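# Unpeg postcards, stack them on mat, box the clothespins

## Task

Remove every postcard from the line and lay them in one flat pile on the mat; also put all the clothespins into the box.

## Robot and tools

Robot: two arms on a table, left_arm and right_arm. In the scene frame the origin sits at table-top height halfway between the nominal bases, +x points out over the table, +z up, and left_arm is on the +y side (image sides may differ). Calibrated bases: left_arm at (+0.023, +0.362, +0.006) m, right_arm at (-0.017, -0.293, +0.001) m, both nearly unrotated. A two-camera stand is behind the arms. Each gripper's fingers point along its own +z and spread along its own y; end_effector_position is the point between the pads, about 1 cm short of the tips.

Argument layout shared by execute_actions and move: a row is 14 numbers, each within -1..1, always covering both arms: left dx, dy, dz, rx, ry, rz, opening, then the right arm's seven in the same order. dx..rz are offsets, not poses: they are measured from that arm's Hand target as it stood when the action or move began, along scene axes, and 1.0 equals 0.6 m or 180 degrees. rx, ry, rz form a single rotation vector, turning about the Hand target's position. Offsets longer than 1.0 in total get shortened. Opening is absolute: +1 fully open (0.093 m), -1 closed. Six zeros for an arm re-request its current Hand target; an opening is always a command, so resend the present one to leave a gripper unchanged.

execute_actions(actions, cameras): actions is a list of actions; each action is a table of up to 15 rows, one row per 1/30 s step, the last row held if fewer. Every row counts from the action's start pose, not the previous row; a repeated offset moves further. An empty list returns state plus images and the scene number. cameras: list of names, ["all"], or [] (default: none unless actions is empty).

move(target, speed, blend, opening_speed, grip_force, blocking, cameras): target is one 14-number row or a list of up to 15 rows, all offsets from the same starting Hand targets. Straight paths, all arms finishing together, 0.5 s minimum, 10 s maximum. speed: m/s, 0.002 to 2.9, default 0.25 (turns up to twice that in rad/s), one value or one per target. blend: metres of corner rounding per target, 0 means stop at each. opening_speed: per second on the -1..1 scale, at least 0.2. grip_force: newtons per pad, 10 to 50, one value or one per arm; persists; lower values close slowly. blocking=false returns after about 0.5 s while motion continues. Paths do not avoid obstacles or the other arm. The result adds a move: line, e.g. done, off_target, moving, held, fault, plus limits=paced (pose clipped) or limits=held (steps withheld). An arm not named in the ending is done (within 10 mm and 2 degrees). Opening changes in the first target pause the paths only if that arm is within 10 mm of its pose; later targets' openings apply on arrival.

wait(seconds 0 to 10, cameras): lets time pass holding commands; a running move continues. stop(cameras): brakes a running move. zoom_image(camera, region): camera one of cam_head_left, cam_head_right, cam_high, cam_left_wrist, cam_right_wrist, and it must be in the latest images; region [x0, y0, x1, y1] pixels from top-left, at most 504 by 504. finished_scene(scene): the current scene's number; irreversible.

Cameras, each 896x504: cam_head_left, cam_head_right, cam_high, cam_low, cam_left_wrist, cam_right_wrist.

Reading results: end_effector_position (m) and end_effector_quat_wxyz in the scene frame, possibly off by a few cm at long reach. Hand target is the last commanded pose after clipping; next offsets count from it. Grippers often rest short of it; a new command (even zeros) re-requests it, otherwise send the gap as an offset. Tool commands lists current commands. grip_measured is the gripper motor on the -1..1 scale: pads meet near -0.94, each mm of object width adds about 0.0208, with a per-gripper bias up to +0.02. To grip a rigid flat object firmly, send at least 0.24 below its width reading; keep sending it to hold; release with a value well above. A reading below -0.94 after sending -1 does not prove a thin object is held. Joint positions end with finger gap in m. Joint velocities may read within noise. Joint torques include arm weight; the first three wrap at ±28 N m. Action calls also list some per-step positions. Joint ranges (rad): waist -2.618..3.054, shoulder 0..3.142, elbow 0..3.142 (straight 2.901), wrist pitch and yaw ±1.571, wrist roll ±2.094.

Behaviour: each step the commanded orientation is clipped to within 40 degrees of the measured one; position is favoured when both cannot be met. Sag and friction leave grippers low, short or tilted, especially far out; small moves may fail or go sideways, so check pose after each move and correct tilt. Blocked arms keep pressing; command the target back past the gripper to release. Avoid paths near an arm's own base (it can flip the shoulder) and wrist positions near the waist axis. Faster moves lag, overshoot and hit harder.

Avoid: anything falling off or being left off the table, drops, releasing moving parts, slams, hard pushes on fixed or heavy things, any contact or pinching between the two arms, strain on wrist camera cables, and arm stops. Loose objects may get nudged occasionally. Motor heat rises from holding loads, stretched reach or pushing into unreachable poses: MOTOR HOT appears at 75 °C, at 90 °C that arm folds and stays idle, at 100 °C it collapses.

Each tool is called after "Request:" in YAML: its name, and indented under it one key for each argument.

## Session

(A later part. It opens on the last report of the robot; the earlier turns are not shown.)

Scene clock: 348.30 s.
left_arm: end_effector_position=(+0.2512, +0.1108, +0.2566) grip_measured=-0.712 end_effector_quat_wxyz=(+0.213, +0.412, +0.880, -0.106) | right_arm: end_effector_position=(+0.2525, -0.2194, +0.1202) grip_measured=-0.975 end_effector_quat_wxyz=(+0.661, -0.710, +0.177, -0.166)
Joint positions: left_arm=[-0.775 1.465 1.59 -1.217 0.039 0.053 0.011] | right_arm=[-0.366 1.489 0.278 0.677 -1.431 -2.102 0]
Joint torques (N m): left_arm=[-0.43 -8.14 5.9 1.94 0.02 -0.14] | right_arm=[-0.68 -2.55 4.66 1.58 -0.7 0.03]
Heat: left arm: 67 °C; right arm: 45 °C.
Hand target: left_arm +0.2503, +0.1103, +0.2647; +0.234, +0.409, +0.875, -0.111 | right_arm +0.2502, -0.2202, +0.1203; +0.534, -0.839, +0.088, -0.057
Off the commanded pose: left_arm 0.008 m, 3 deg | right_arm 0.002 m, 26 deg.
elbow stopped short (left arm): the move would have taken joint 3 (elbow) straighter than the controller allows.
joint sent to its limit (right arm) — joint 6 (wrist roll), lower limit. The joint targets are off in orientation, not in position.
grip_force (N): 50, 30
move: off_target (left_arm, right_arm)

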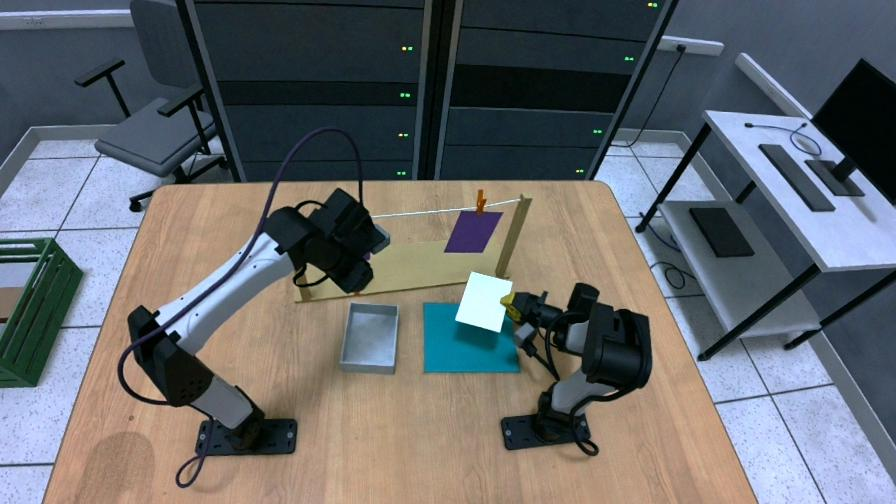

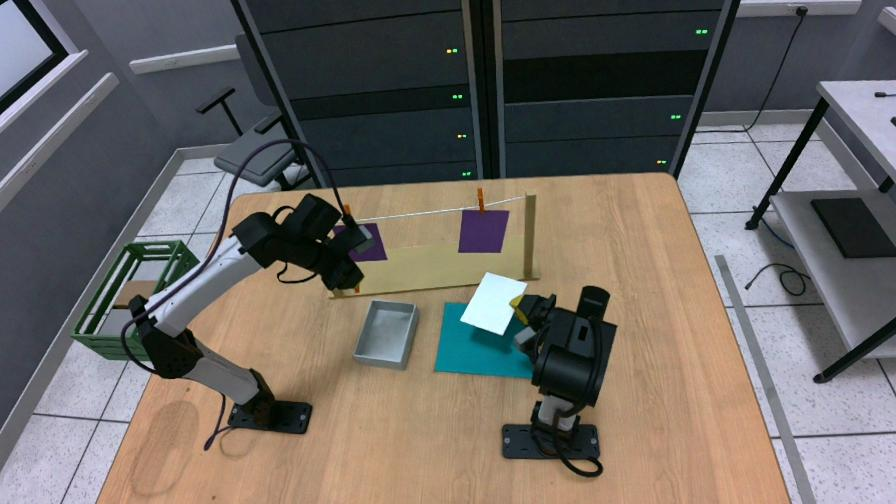

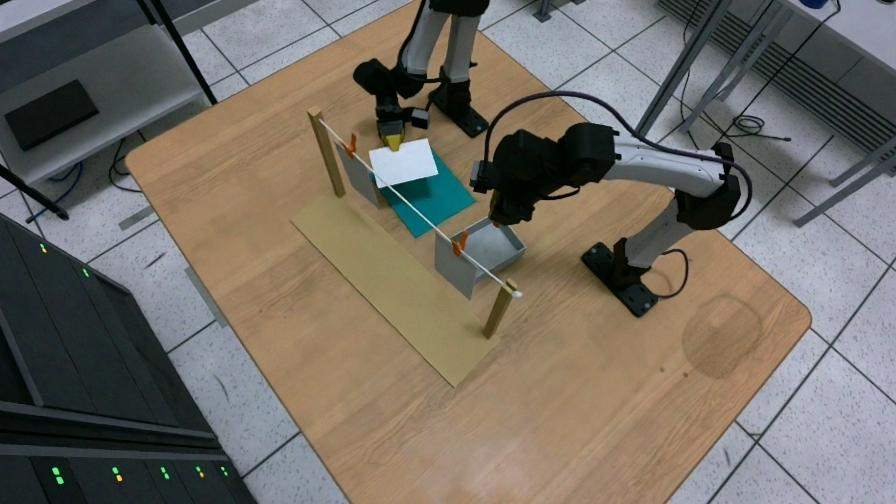

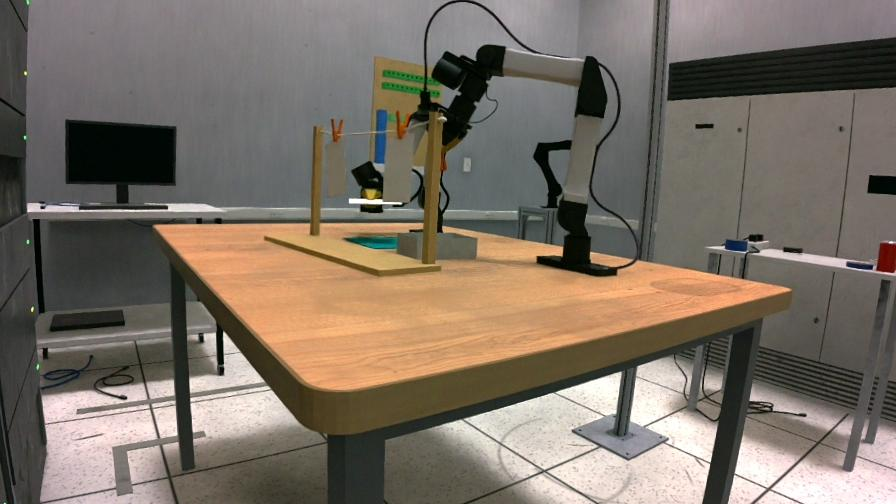

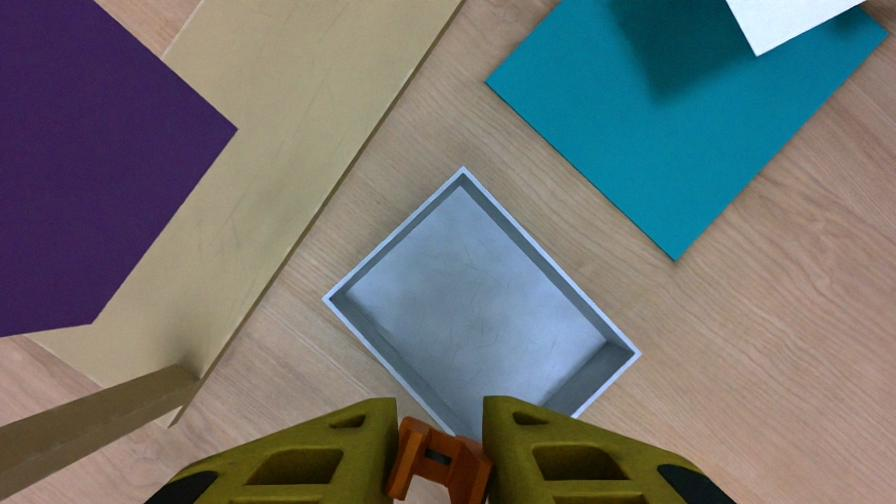

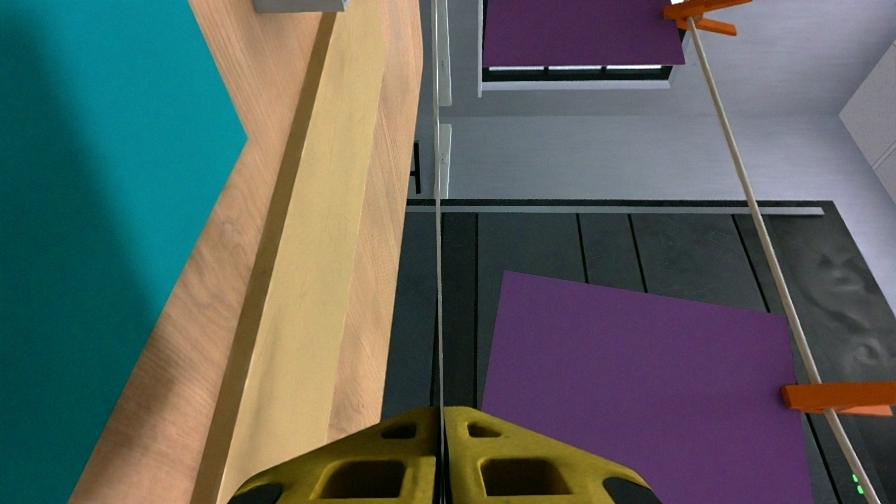

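Request:
move:
  target: [-0.042,0.008,-0.325,0,0,0,-1,-0.008,0.025,-0.05,0,0,-0.183,-1]
  cameras: ["cam_head_right","cam_low","cam_left_wrist","cam_right_wrist"]

Scene clock: 373.93 s.
left_arm: end_effector_position=(+0.2243, +0.1172, +0.0741) grip_measured=-0.712 end_effector_quat_wxyz=(+0.230, +0.411, +0.875, -0.113) | right_arm: end_effector_position=(+0.2411, -0.2062, +0.0818) grip_measured=-0.975 end_effector_quat_wxyz=(-0.491, +0.784, -0.322, +0.204)
Joint positions: left_arm=[-0.84 1.35 0.737 -0.44 0.007 -0.004 0.011] | right_arm=[-0.128 1.037 0.205 0.158 -0.798 -2.093 0]
Joint torques (N m): left_arm=[-0.5 -3.62 6.15 2.08 0 -0.12] | right_arm=[0.42 -2.06 8.81 1.69 -0.51 0.27]
Heat: left arm: 56 °C; right arm: 43 °C.
Hand target: left_arm +0.2253, +0.1151, +0.0698; +0.235, +0.409, +0.875, -0.111 | right_arm +0.2454, -0.2052, +0.0902; -0.496, +0.780, -0.322, +0.206
Off the commanded pose: left_arm 0.005 m, 1 deg | right_arm 0.010 m, 1 deg.
grip_force (N): 50, 30
move: done
Images, in order (width x height): cam_head_right 896x504, cam_low 896x504, cam_left_wrist 896x504, cam_right_wrist 896x504.

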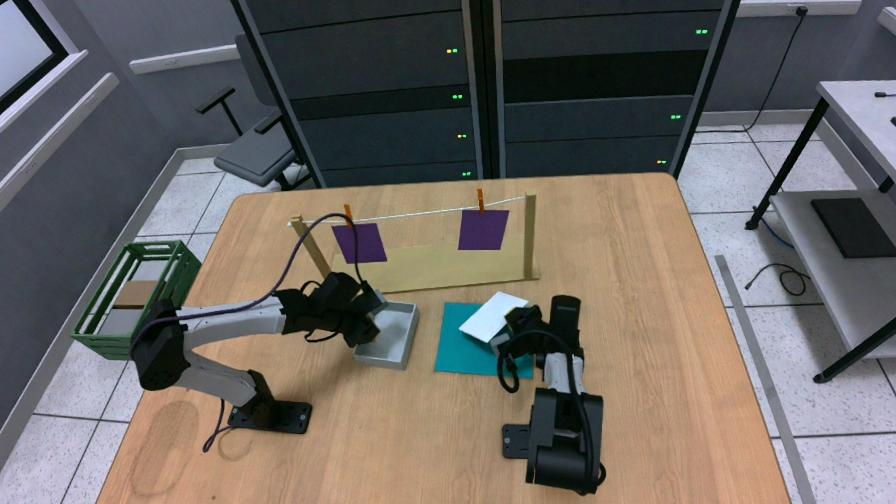

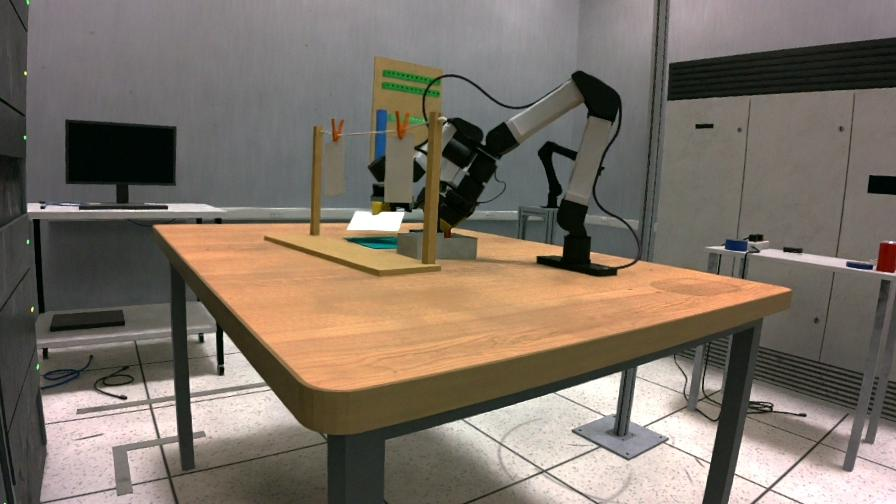

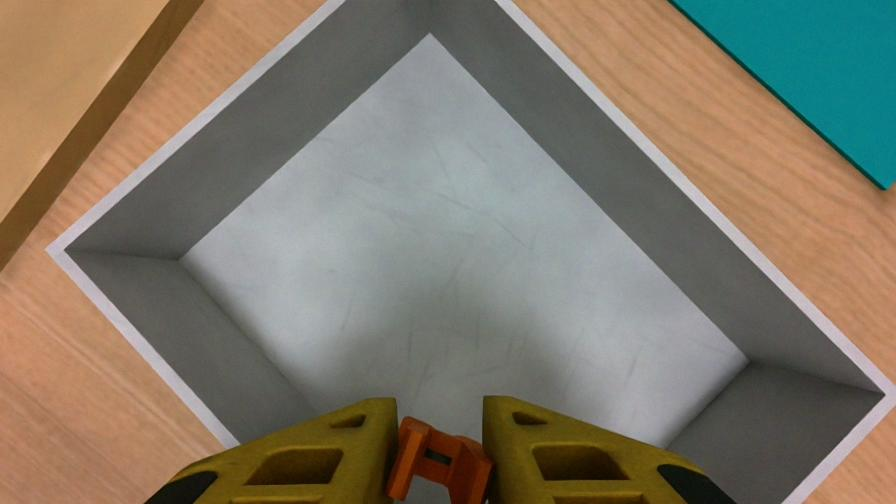

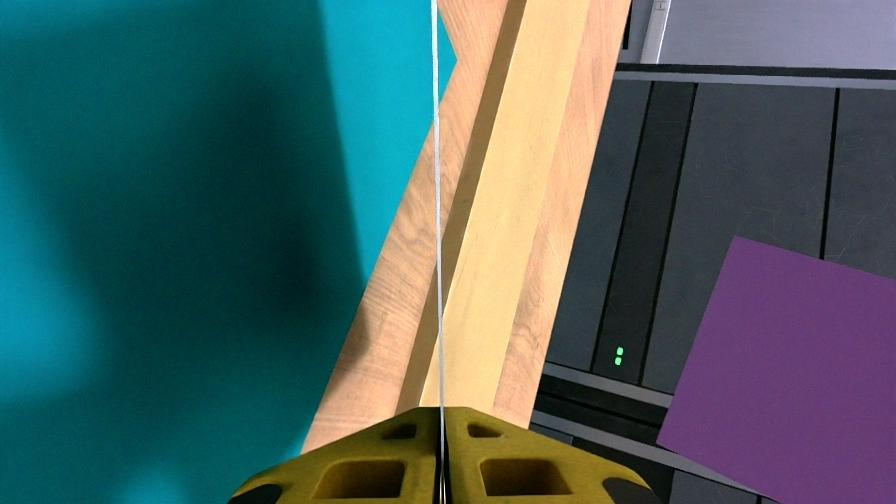

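Request:
move:
  target: [0.01,-0.013,-0.04,0,0,0,-1,-0.025,0.017,-0.087,0,0,0,-1]
  speed: 0.1
  cameras: ["cam_head_right","cam_low","cam_left_wrist","cam_right_wrist"]

Scene clock: 386.97 s.
left_arm: end_effector_position=(+0.2323, +0.1080, +0.0533) grip_measured=-0.712 end_effector_quat_wxyz=(+0.234, +0.410, +0.874, -0.114) | right_arm: end_effector_position=(+0.2326, -0.1950, +0.0431) grip_measured=-0.975 end_effector_quat_wxyz=(-0.499, +0.781, -0.307, +0.215)
Joint positions: left_arm=[-0.84 1.435 0.709 -0.318 0.006 -0.005 0.011] | right_arm=[-0.069 1.3 0.04 0.655 -0.766 -2.05 0]
Joint torques (N m): left_arm=[-0.54 -3.7 5.42 2.13 0 -0.11] | right_arm=[0.21 -1.24 4.16 1.9 -0.25 0.32]
Heat: left arm: 51 °C; right arm: 44 °C.
Hand target: left_arm +0.2312, +0.1074, +0.0457; +0.235, +0.409, +0.875, -0.111 | right_arm +0.2304, -0.1950, +0.0381; -0.496, +0.780, -0.322, +0.206
Off the commanded pose: left_arm 0.008 m, 0 deg | right_arm 0.006 m, 2 deg.
grip_force (N): 50, 30
move: done
Images, in order (width x height): cam_head_right 896x504, cam_low 896x504, cam_left_wrist 896x504, cam_right_wrist 896x504.

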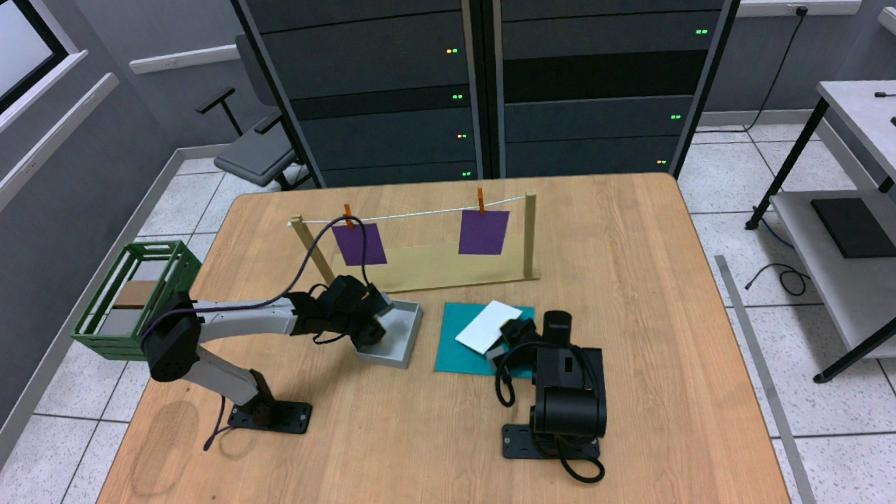

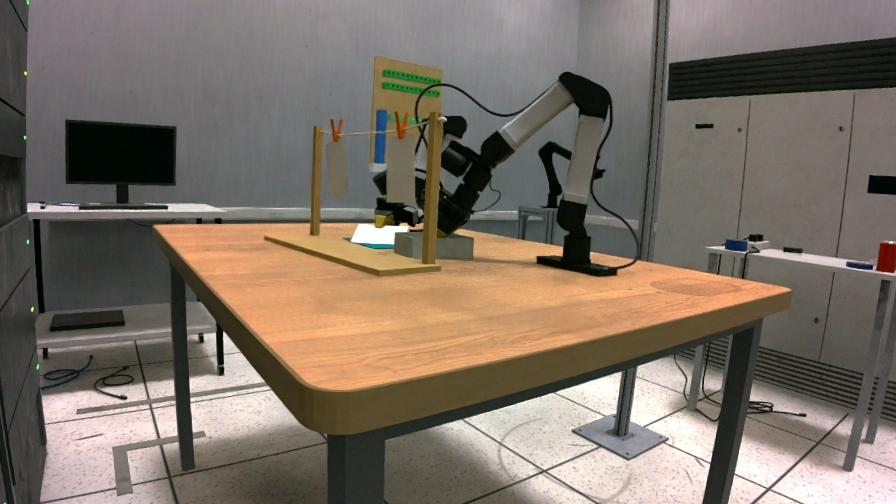

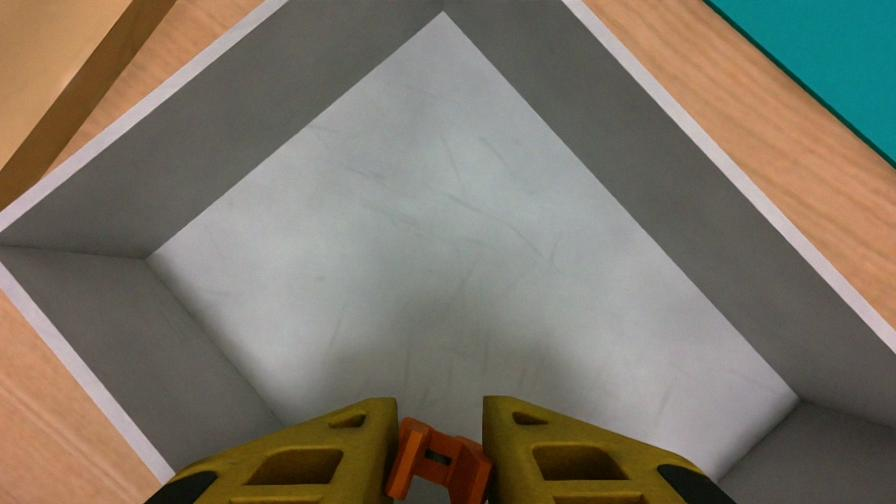

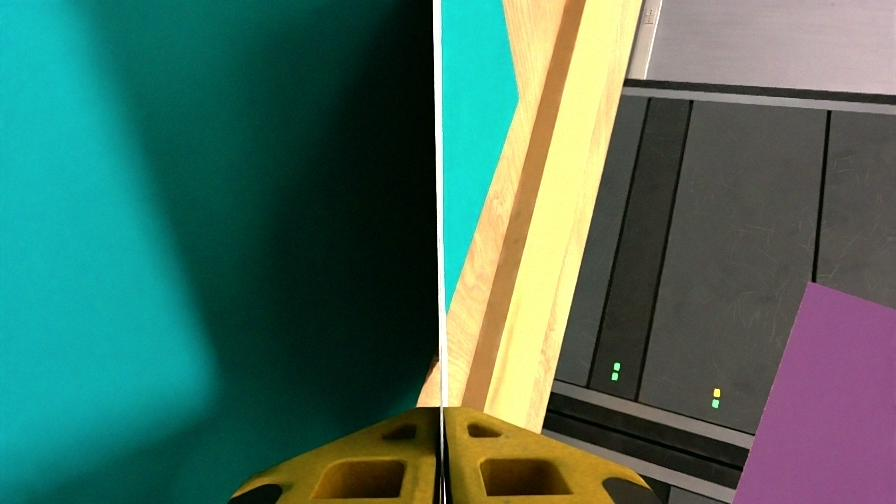

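Request:
move:
  target:
    - [0,0,0,0,0,0,-1,0,0,-0.025,0,0,0,-1]
    - [0,0,0,0,0,0,0.1,0,0,-0.025,0,0,0,-0.6]
    - [0,0,0.2,0,0,0,0.1,-0.05,-0.05,-0.01,0,0,0,-0.6]
    - [0,0.1,0.3,0,0,0,0.1,-0.05,-0.06,0.2,0,0,0,-0.6]
  speed: 0.1
  opening_speed: 1
  cameras: ["cam_head_left","cam_head_right","cam_low","cam_left_wrist","cam_right_wrist"]

Scene clock: 403.47 s.
left_arm: end_effector_position=(+0.2297, +0.1682, +0.2085) grip_measured=+0.098 end_effector_quat_wxyz=(+0.214, +0.408, +0.881, -0.102) | right_arm: end_effector_position=(+0.2018, -0.2328, +0.1464) grip_measured=-0.602 end_effector_quat_wxyz=(-0.487, +0.750, -0.384, +0.230)
Joint positions: left_arm=[-0.667 1.212 1.202 -1.087 0.079 0.142 0.05] | right_arm=[-0.317 0.548 0.355 -0.501 -0.853 -2.097 0.016]
Joint torques (N m): left_arm=[0.65 -4.92 10.66 1.5 0.24 0.06] | right_arm=[-0.36 0.16 9.87 1.59 -0.79 0.03]
Heat: left arm: 47 °C; right arm: 43 °C.
Hand target: left_arm +0.2311, +0.1673, +0.2257; +0.234, +0.409, +0.875, -0.111 | right_arm +0.2004, -0.2309, +0.1581; -0.496, +0.780, -0.322, +0.206
Off the commanded pose: left_arm 0.017 m, 3 deg | right_arm 0.012 m, 8 deg.
joint sent to its limit (right arm) — joint 6 (wrist roll), lower limit. The joint targets are off in orientation, not in position.
grip_force (N): 50, 30
move: off_target (left_arm, right_arm); target 2's new opening was sent with right_arm's hand 0.014 m and 4 deg from that target
Images, in order (width x height): cam_head_left 896x504, cam_head_right 896x504, cam_low 896x504, cam_left_wrist 896x504, cam_right_wrist 896x504.

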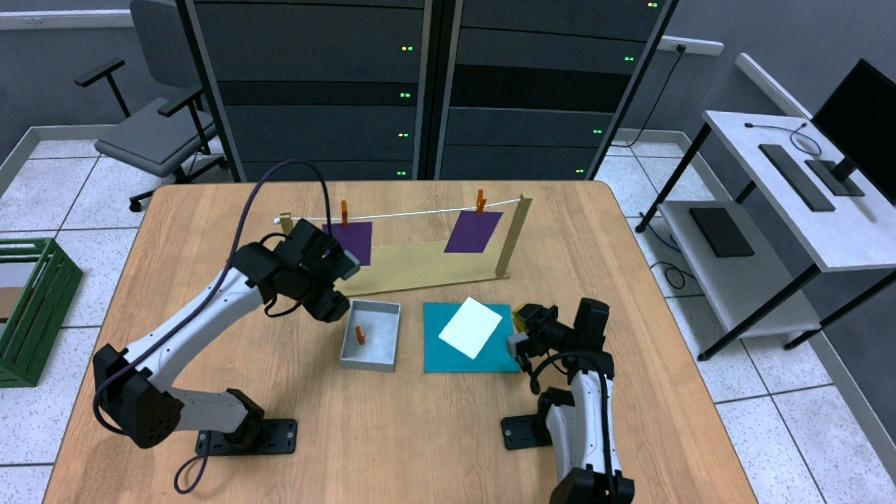

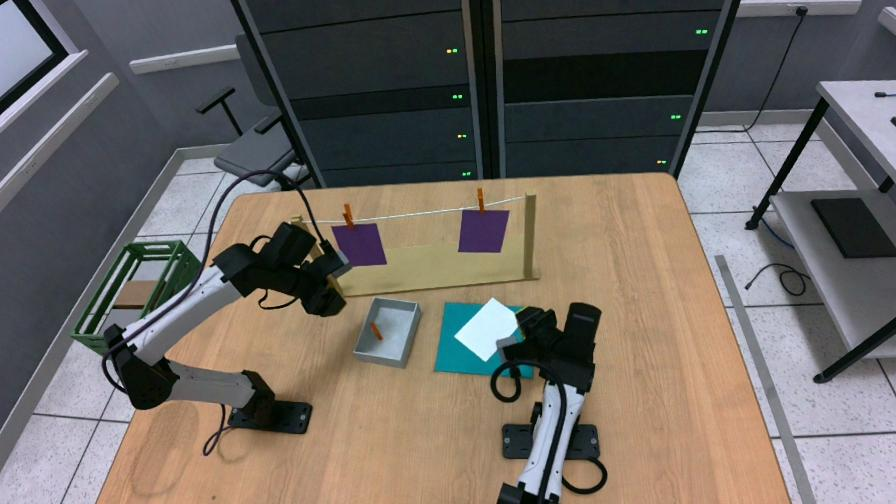

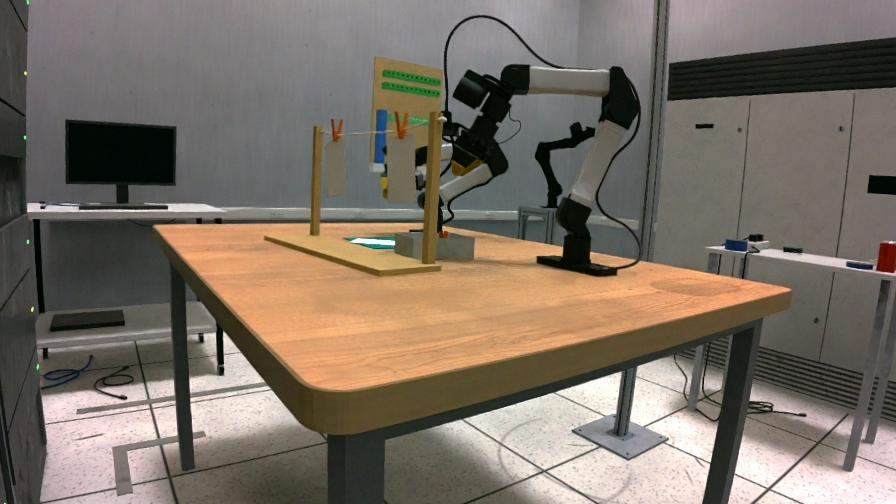

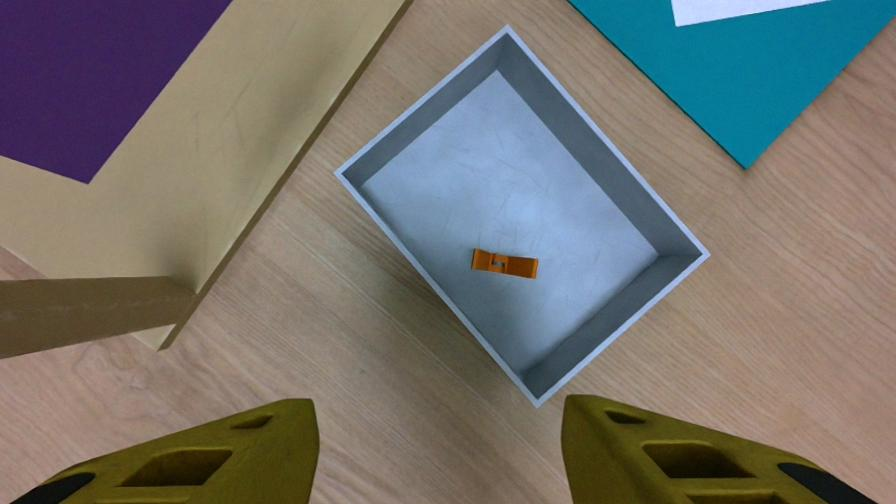

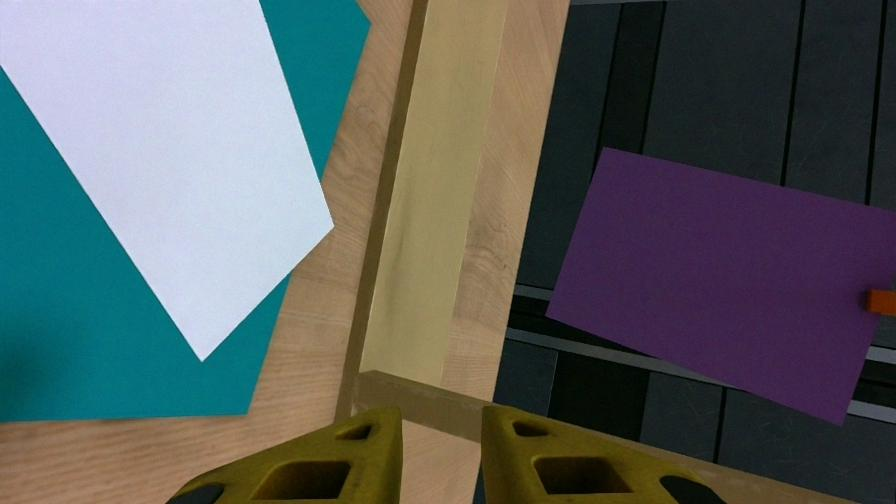

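Request:
move:
  target:
    - [0.04,0.05,0.267,0,0,-0.1,0.5,0.05,0.1,0.07,0.1,0.08,0,-0.3]
    - [0.258,0.02,0.267,0.029,0.005,-0.332,0.5,0.217,0.427,0.07,0.383,0.323,-0.043,-0.1]
  blend: [0.05,0]
  cameras: ["cam_head_right","cam_high","cam_left_wrist","cam_right_wrist"]

Scene clock: 438.83 s.
left_arm: end_effector_position=(+0.3839, +0.1794, +0.3832) grip_measured=+0.498 end_effector_quat_wxyz=(+0.385, +0.714, +0.581, -0.071) | right_arm: end_effector_position=(+0.3242, +0.0217, +0.1915) grip_measured=-0.102 end_effector_quat_wxyz=(+0.599, -0.365, +0.618, +0.357)
Joint positions: left_arm=[-0.207 1.9 2.522 -1.578 0.557 1.347 0.069] | right_arm=[0.575 1.71 0.69 0.987 -0.5 -0.012 0.04]
Joint torques (N m): left_arm=[0.54 -6.52 7.83 1.61 0.5 0.02] | right_arm=[0.32 -5.18 8.58 2.45 0.22 0.17]
Heat: left arm: 46 °C; right arm: 45 °C.
Hand target: left_arm +0.3859, +0.1794, +0.3860; +0.123, +0.799, +0.561, -0.178 | right_arm +0.3306, +0.0253, +0.2001; +0.612, -0.355, +0.611, +0.355
Off the commanded pose: left_arm 0.003 m, 34 deg | right_arm 0.011 m, 2 deg.
joint sent to its limit (left arm) — joint 4 (wrist pitch), lower limit. The joint targets are off in orientation, not in position.
grip_force (N): 50, 30
move: off_target (left_arm, right_arm); target 2's new opening was sent with right_arm's hand 0.011 m and 2 deg from that target
Images, in order (width x height): cam_head_right 896x504, cam_high 896x504, cam_left_wrist 896x504, cam_right_wrist 896x504.

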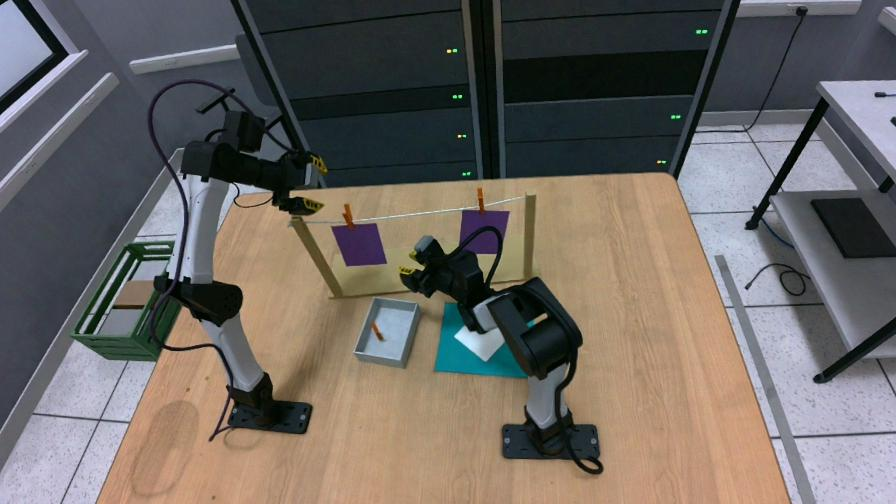

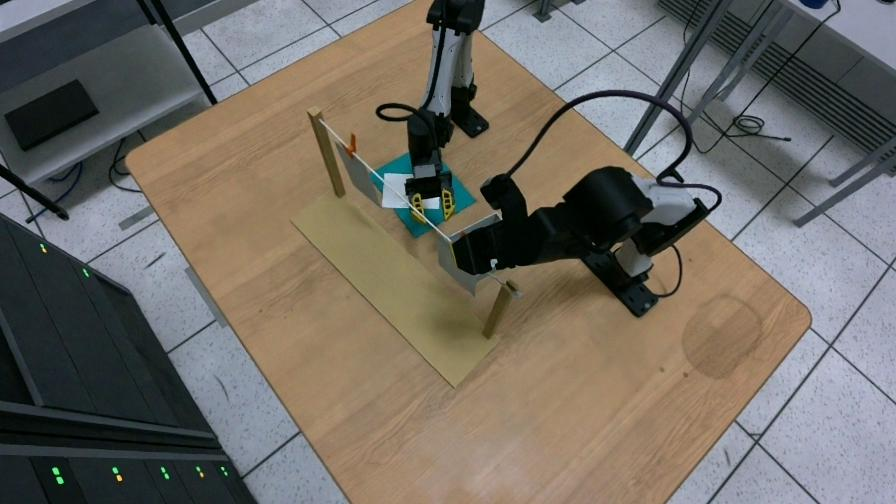

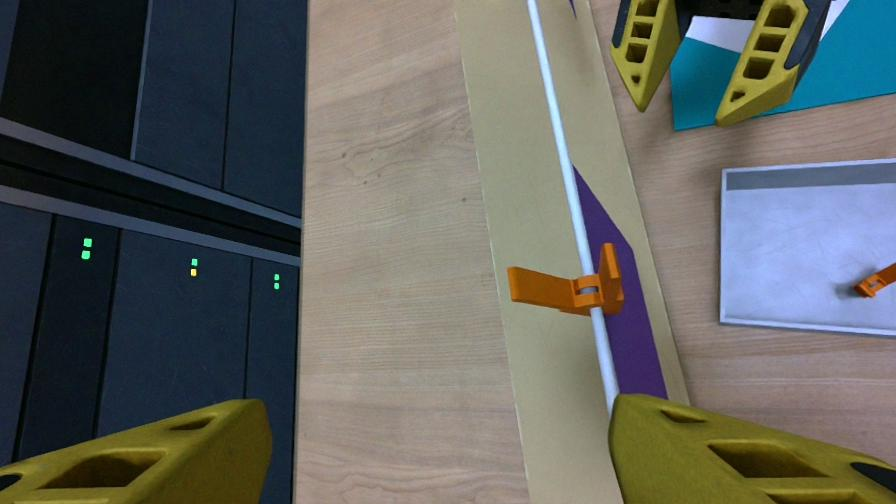

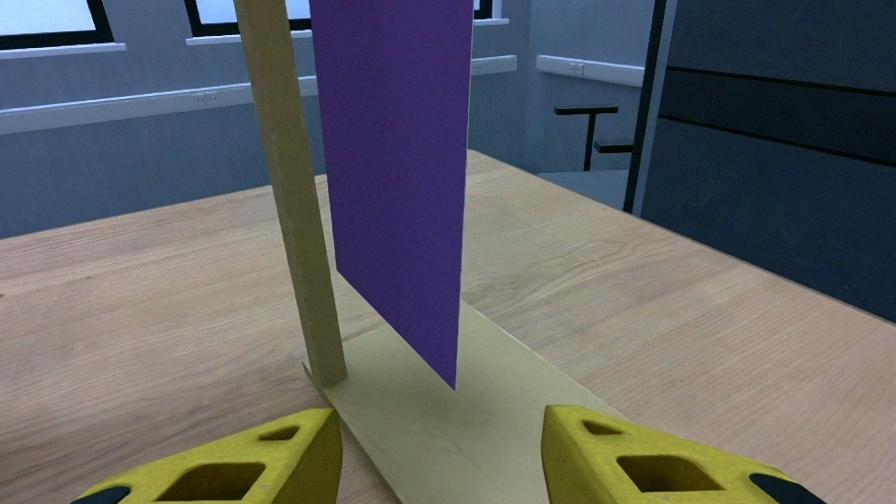

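Request:
move:
  target:
    - [0,0,0,0,0,0,0.5,0.083,0.143,0,0,0,0,-0.1]
    - [0,0,0,0,0,0,0.5,0.083,0.143,0,0,0,0,-1]
    - [0.01,-0.02,-0.06,0,0,0,0.5,0.083,0.143,0,0,0,0,-1]
  speed: 0.12
  cameras: ["cam_left_wrist","cam_right_wrist"]

Scene clock: 457.03 s.
left_arm: end_effector_position=(+0.3902, +0.1701, +0.3616) grip_measured=+0.498 end_effector_quat_wxyz=(+0.360, +0.729, +0.577, -0.080) | right_arm: end_effector_position=(+0.3748, +0.1084, +0.1993) grip_measured=-0.974 end_effector_quat_wxyz=(+0.607, -0.365, +0.609, +0.357)
Joint positions: left_arm=[-0.231 1.938 2.502 -1.578 0.541 1.374 0.069] | right_arm=[0.688 1.995 1.096 0.891 -0.389 -0.012 0]
Joint torques (N m): left_arm=[-0.38 -6.8 4.45 1.51 0.34 0.02] | right_arm=[0.18 -7.76 8.62 2.28 0.19 0.17]
Heat: left arm: 46 °C; right arm: 46 °C.
Hand target: left_arm +0.3919, +0.1673, +0.3499; +0.123, +0.799, +0.561, -0.178 | right_arm +0.3805, +0.1110, +0.2002; +0.612, -0.355, +0.611, +0.355
Off the commanded pose: left_arm 0.012 m, 31 deg | right_arm 0.006 m, 1 deg.
joint sent to its limit (left arm) — joint 4 (wrist pitch), lower limit. The joint targets are off in orientation, not in position.
grip_force (N): 50, 30
move: off_target (left_arm)
Images, in order (width x height): cam_left_wrist 896x504, cam_right_wrist 896x504.

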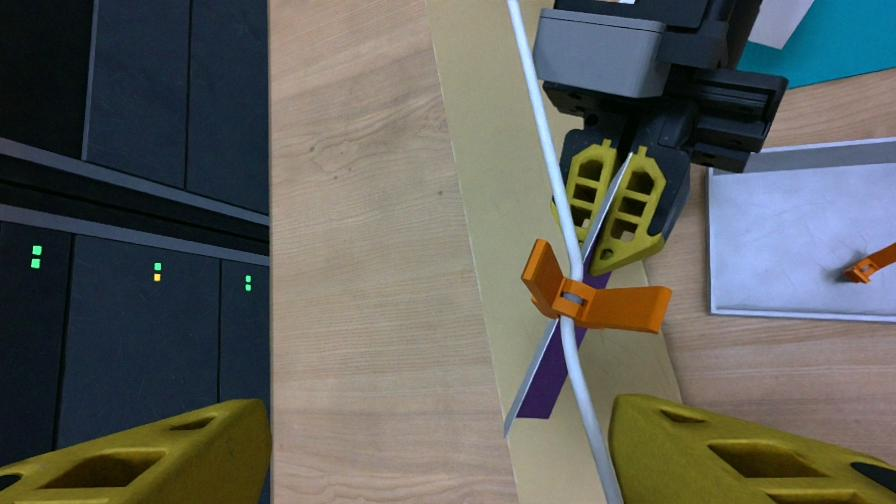

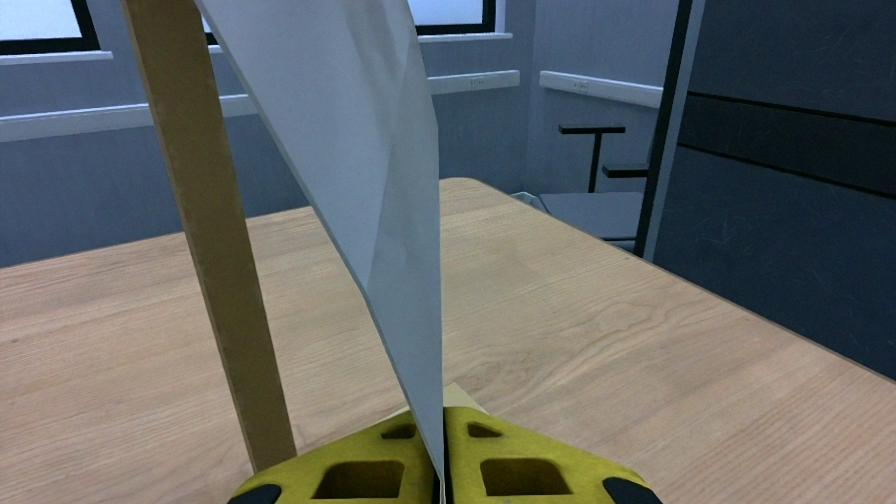

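Request:
move:
  target:
    - [-0.055,0.0,-0.01,0,0,0,0.5,0,0,0,0,0,0,-1]
    - [-0.042,-0.03,-0.04,0,0,0,0.5,0,0,0,0,0,0,-1]
  speed: 0.12
  blend: [0.008,0]
  cameras: ["cam_left_wrist"]

Scene clock: 480.50 s.
left_arm: end_effector_position=(+0.3641, +0.1508, +0.3317) grip_measured=+0.498 end_effector_quat_wxyz=(+0.306, +0.754, +0.572, -0.105) | right_arm: end_effector_position=(+0.3748, +0.1084, +0.1993) grip_measured=-0.974 end_effector_quat_wxyz=(+0.607, -0.365, +0.609, +0.357)
Joint positions: left_arm=[-0.312 1.892 2.348 -1.578 0.502 1.375 0.069] | right_arm=[0.688 1.995 1.096 0.891 -0.389 -0.012 0]
Joint torques (N m): left_arm=[-0.06 -6.46 6.78 1.32 0.35 -0.12] | right_arm=[0.09 -7.72 8.64 2.34 0.17 0.14]
Heat: left arm: 44 °C; right arm: 46 °C.
Hand target: left_arm +0.3667, +0.1493, +0.3259; +0.123, +0.799, +0.561, -0.178 | right_arm +0.3805, +0.1110, +0.2002; +0.612, -0.355, +0.611, +0.355
Off the commanded pose: left_arm 0.007 m, 23 deg | right_arm 0.006 m, 1 deg.
joint sent to its limit (left arm) — joint 4 (wrist pitch), lower limit. The joint targets are off in orientation, not in position.
grip_force (N): 50, 30
move: off_target (left_arm)
Images, in order (width x height): cam_left_wrist 896x504.

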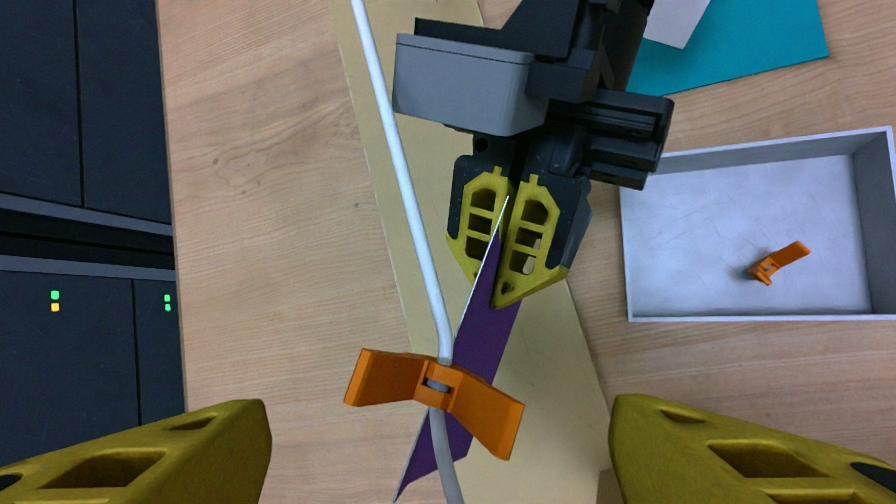

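Request:
move:
  target:
    - [0.002,-0.015,-0.022,0,0,0,0.5,0,0,0,0,0,0,-1]
    - [0.002,-0.015,-0.022,0,0,0,-0.95,0,0,0,0,0,0,-1]
  speed: 0.1
  opening_speed: 1
  cameras: ["cam_left_wrist"]

Scene clock: 489.27 s.
left_arm: end_effector_position=(+0.3666, +0.1426, +0.3188) grip_measured=-0.690 end_effector_quat_wxyz=(+0.290, +0.759, +0.572, -0.113) | right_arm: end_effector_position=(+0.3748, +0.1084, +0.1983) grip_measured=-0.974 end_effector_quat_wxyz=(+0.606, -0.365, +0.610, +0.357)
Joint positions: left_arm=[-0.333 1.924 2.348 -1.578 0.49 1.37 0.012] | right_arm=[0.688 1.995 1.096 0.886 -0.389 -0.012 0]
Joint torques (N m): left_arm=[-0.24 -7.02 6.52 1.26 0.32 -0.11] | right_arm=[0.09 -7.64 8.75 2.32 0.22 0.17]
Heat: left arm: 44 °C; right arm: 46 °C.
Hand target: left_arm +0.3680, +0.1403, +0.3127; +0.123, +0.799, +0.561, -0.178 | right_arm +0.3805, +0.1110, +0.2002; +0.612, -0.355, +0.611, +0.355
Off the commanded pose: left_arm 0.007 m, 21 deg | right_arm 0.007 m, 1 deg.
joint sent to its limit (left arm) — joint 4 (wrist pitch), lower limit. The joint targets are off in orientation, not in position.
grip_force (N): 50, 30
move: off_target (left_arm); target 2's new opening was sent with left_arm's hand 0.007 m and 21 deg from that target
Images, in order (width x height): cam_left_wrist 896x504.

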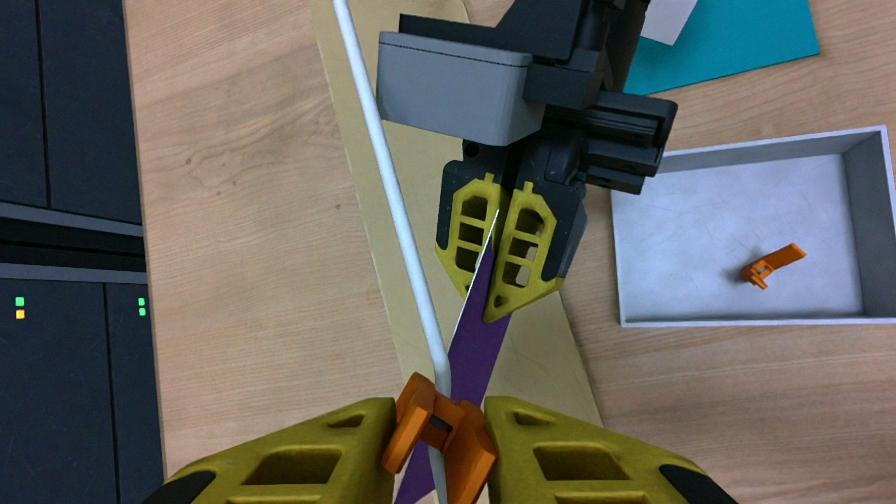

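Request:
move:
  target: [0,0.01,0.11,0,0,0,-1,0,0,0,0,0,0,-1]
  speed: 0.1
  cameras: ["cam_left_wrist","cam_right_wrist","cam_head_right"]

Scene clock: 494.83 s.
left_arm: end_effector_position=(+0.3650, +0.1452, +0.3555) grip_measured=-0.704 end_effector_quat_wxyz=(+0.331, +0.730, +0.587, -0.109) | right_arm: end_effector_position=(+0.3749, +0.1084, +0.1983) grip_measured=-0.974 end_effector_quat_wxyz=(+0.606, -0.365, +0.610, +0.357)
Joint positions: left_arm=[-0.32 1.924 2.481 -1.612 0.514 1.289 0.011] | right_arm=[0.688 1.995 1.096 0.886 -0.388 -0.012 0]
Joint torques (N m): left_arm=[1.05 -9.39 9.54 1.84 0.59 -0.08] | right_arm=[0.14 -7.54 8.81 2.33 0.19 0.16]
Heat: left arm: 45 °C; right arm: 46 °C.
Hand target: left_arm +0.3680, +0.1464, +0.3787; +0.123, +0.799, +0.561, -0.178 | right_arm +0.3805, +0.1110, +0.2002; +0.612, -0.355, +0.611, +0.355
Off the commanded pose: left_arm 0.023 m, 26 deg | right_arm 0.006 m, 1 deg.
joint read past its limit (left arm) — joint 4 (wrist pitch), lower limit.
joint sent to its limit (left arm) — joint 4 (wrist pitch), lower limit. The joint targets are off in orientation, not in position.
grip_force (N): 50, 30
move: off_target (left_arm)
Images, in order (width x height): cam_head_right 896x504, cam_left_wrist 896x504, cam_right_wrist 896x504.

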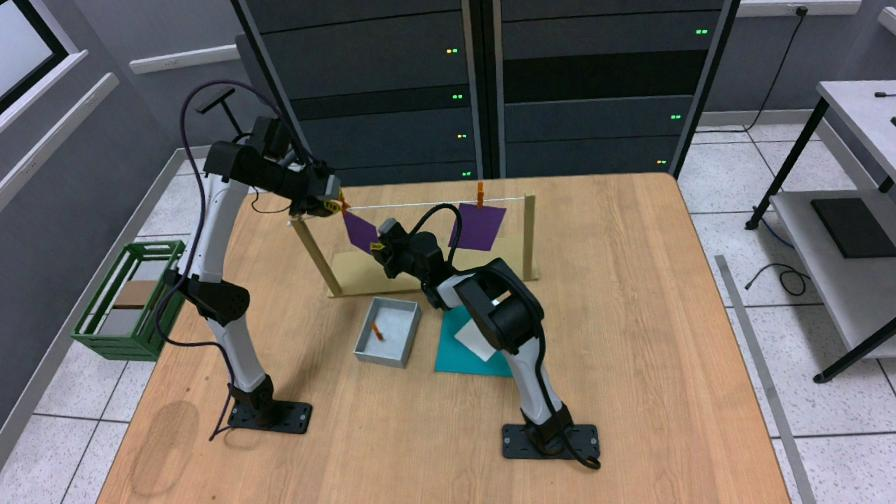

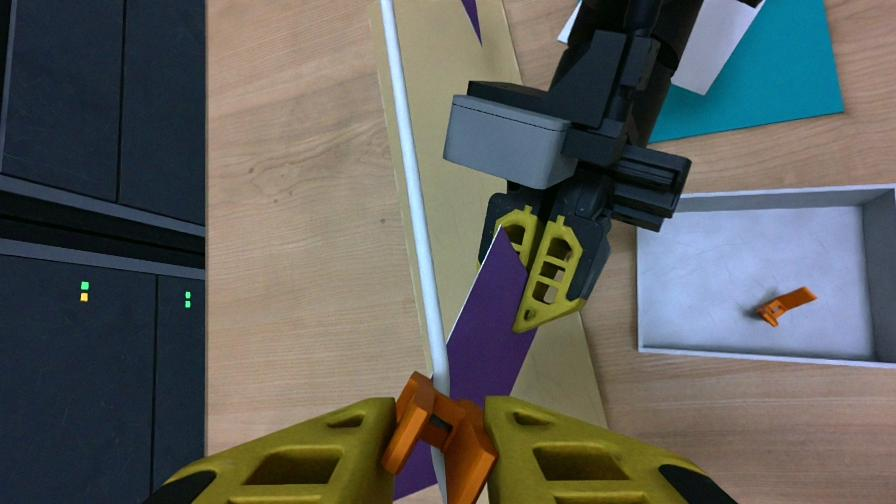

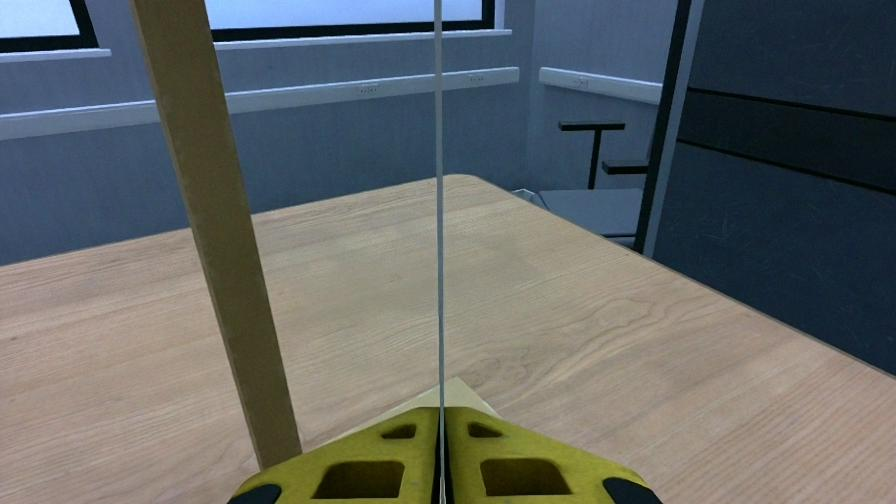

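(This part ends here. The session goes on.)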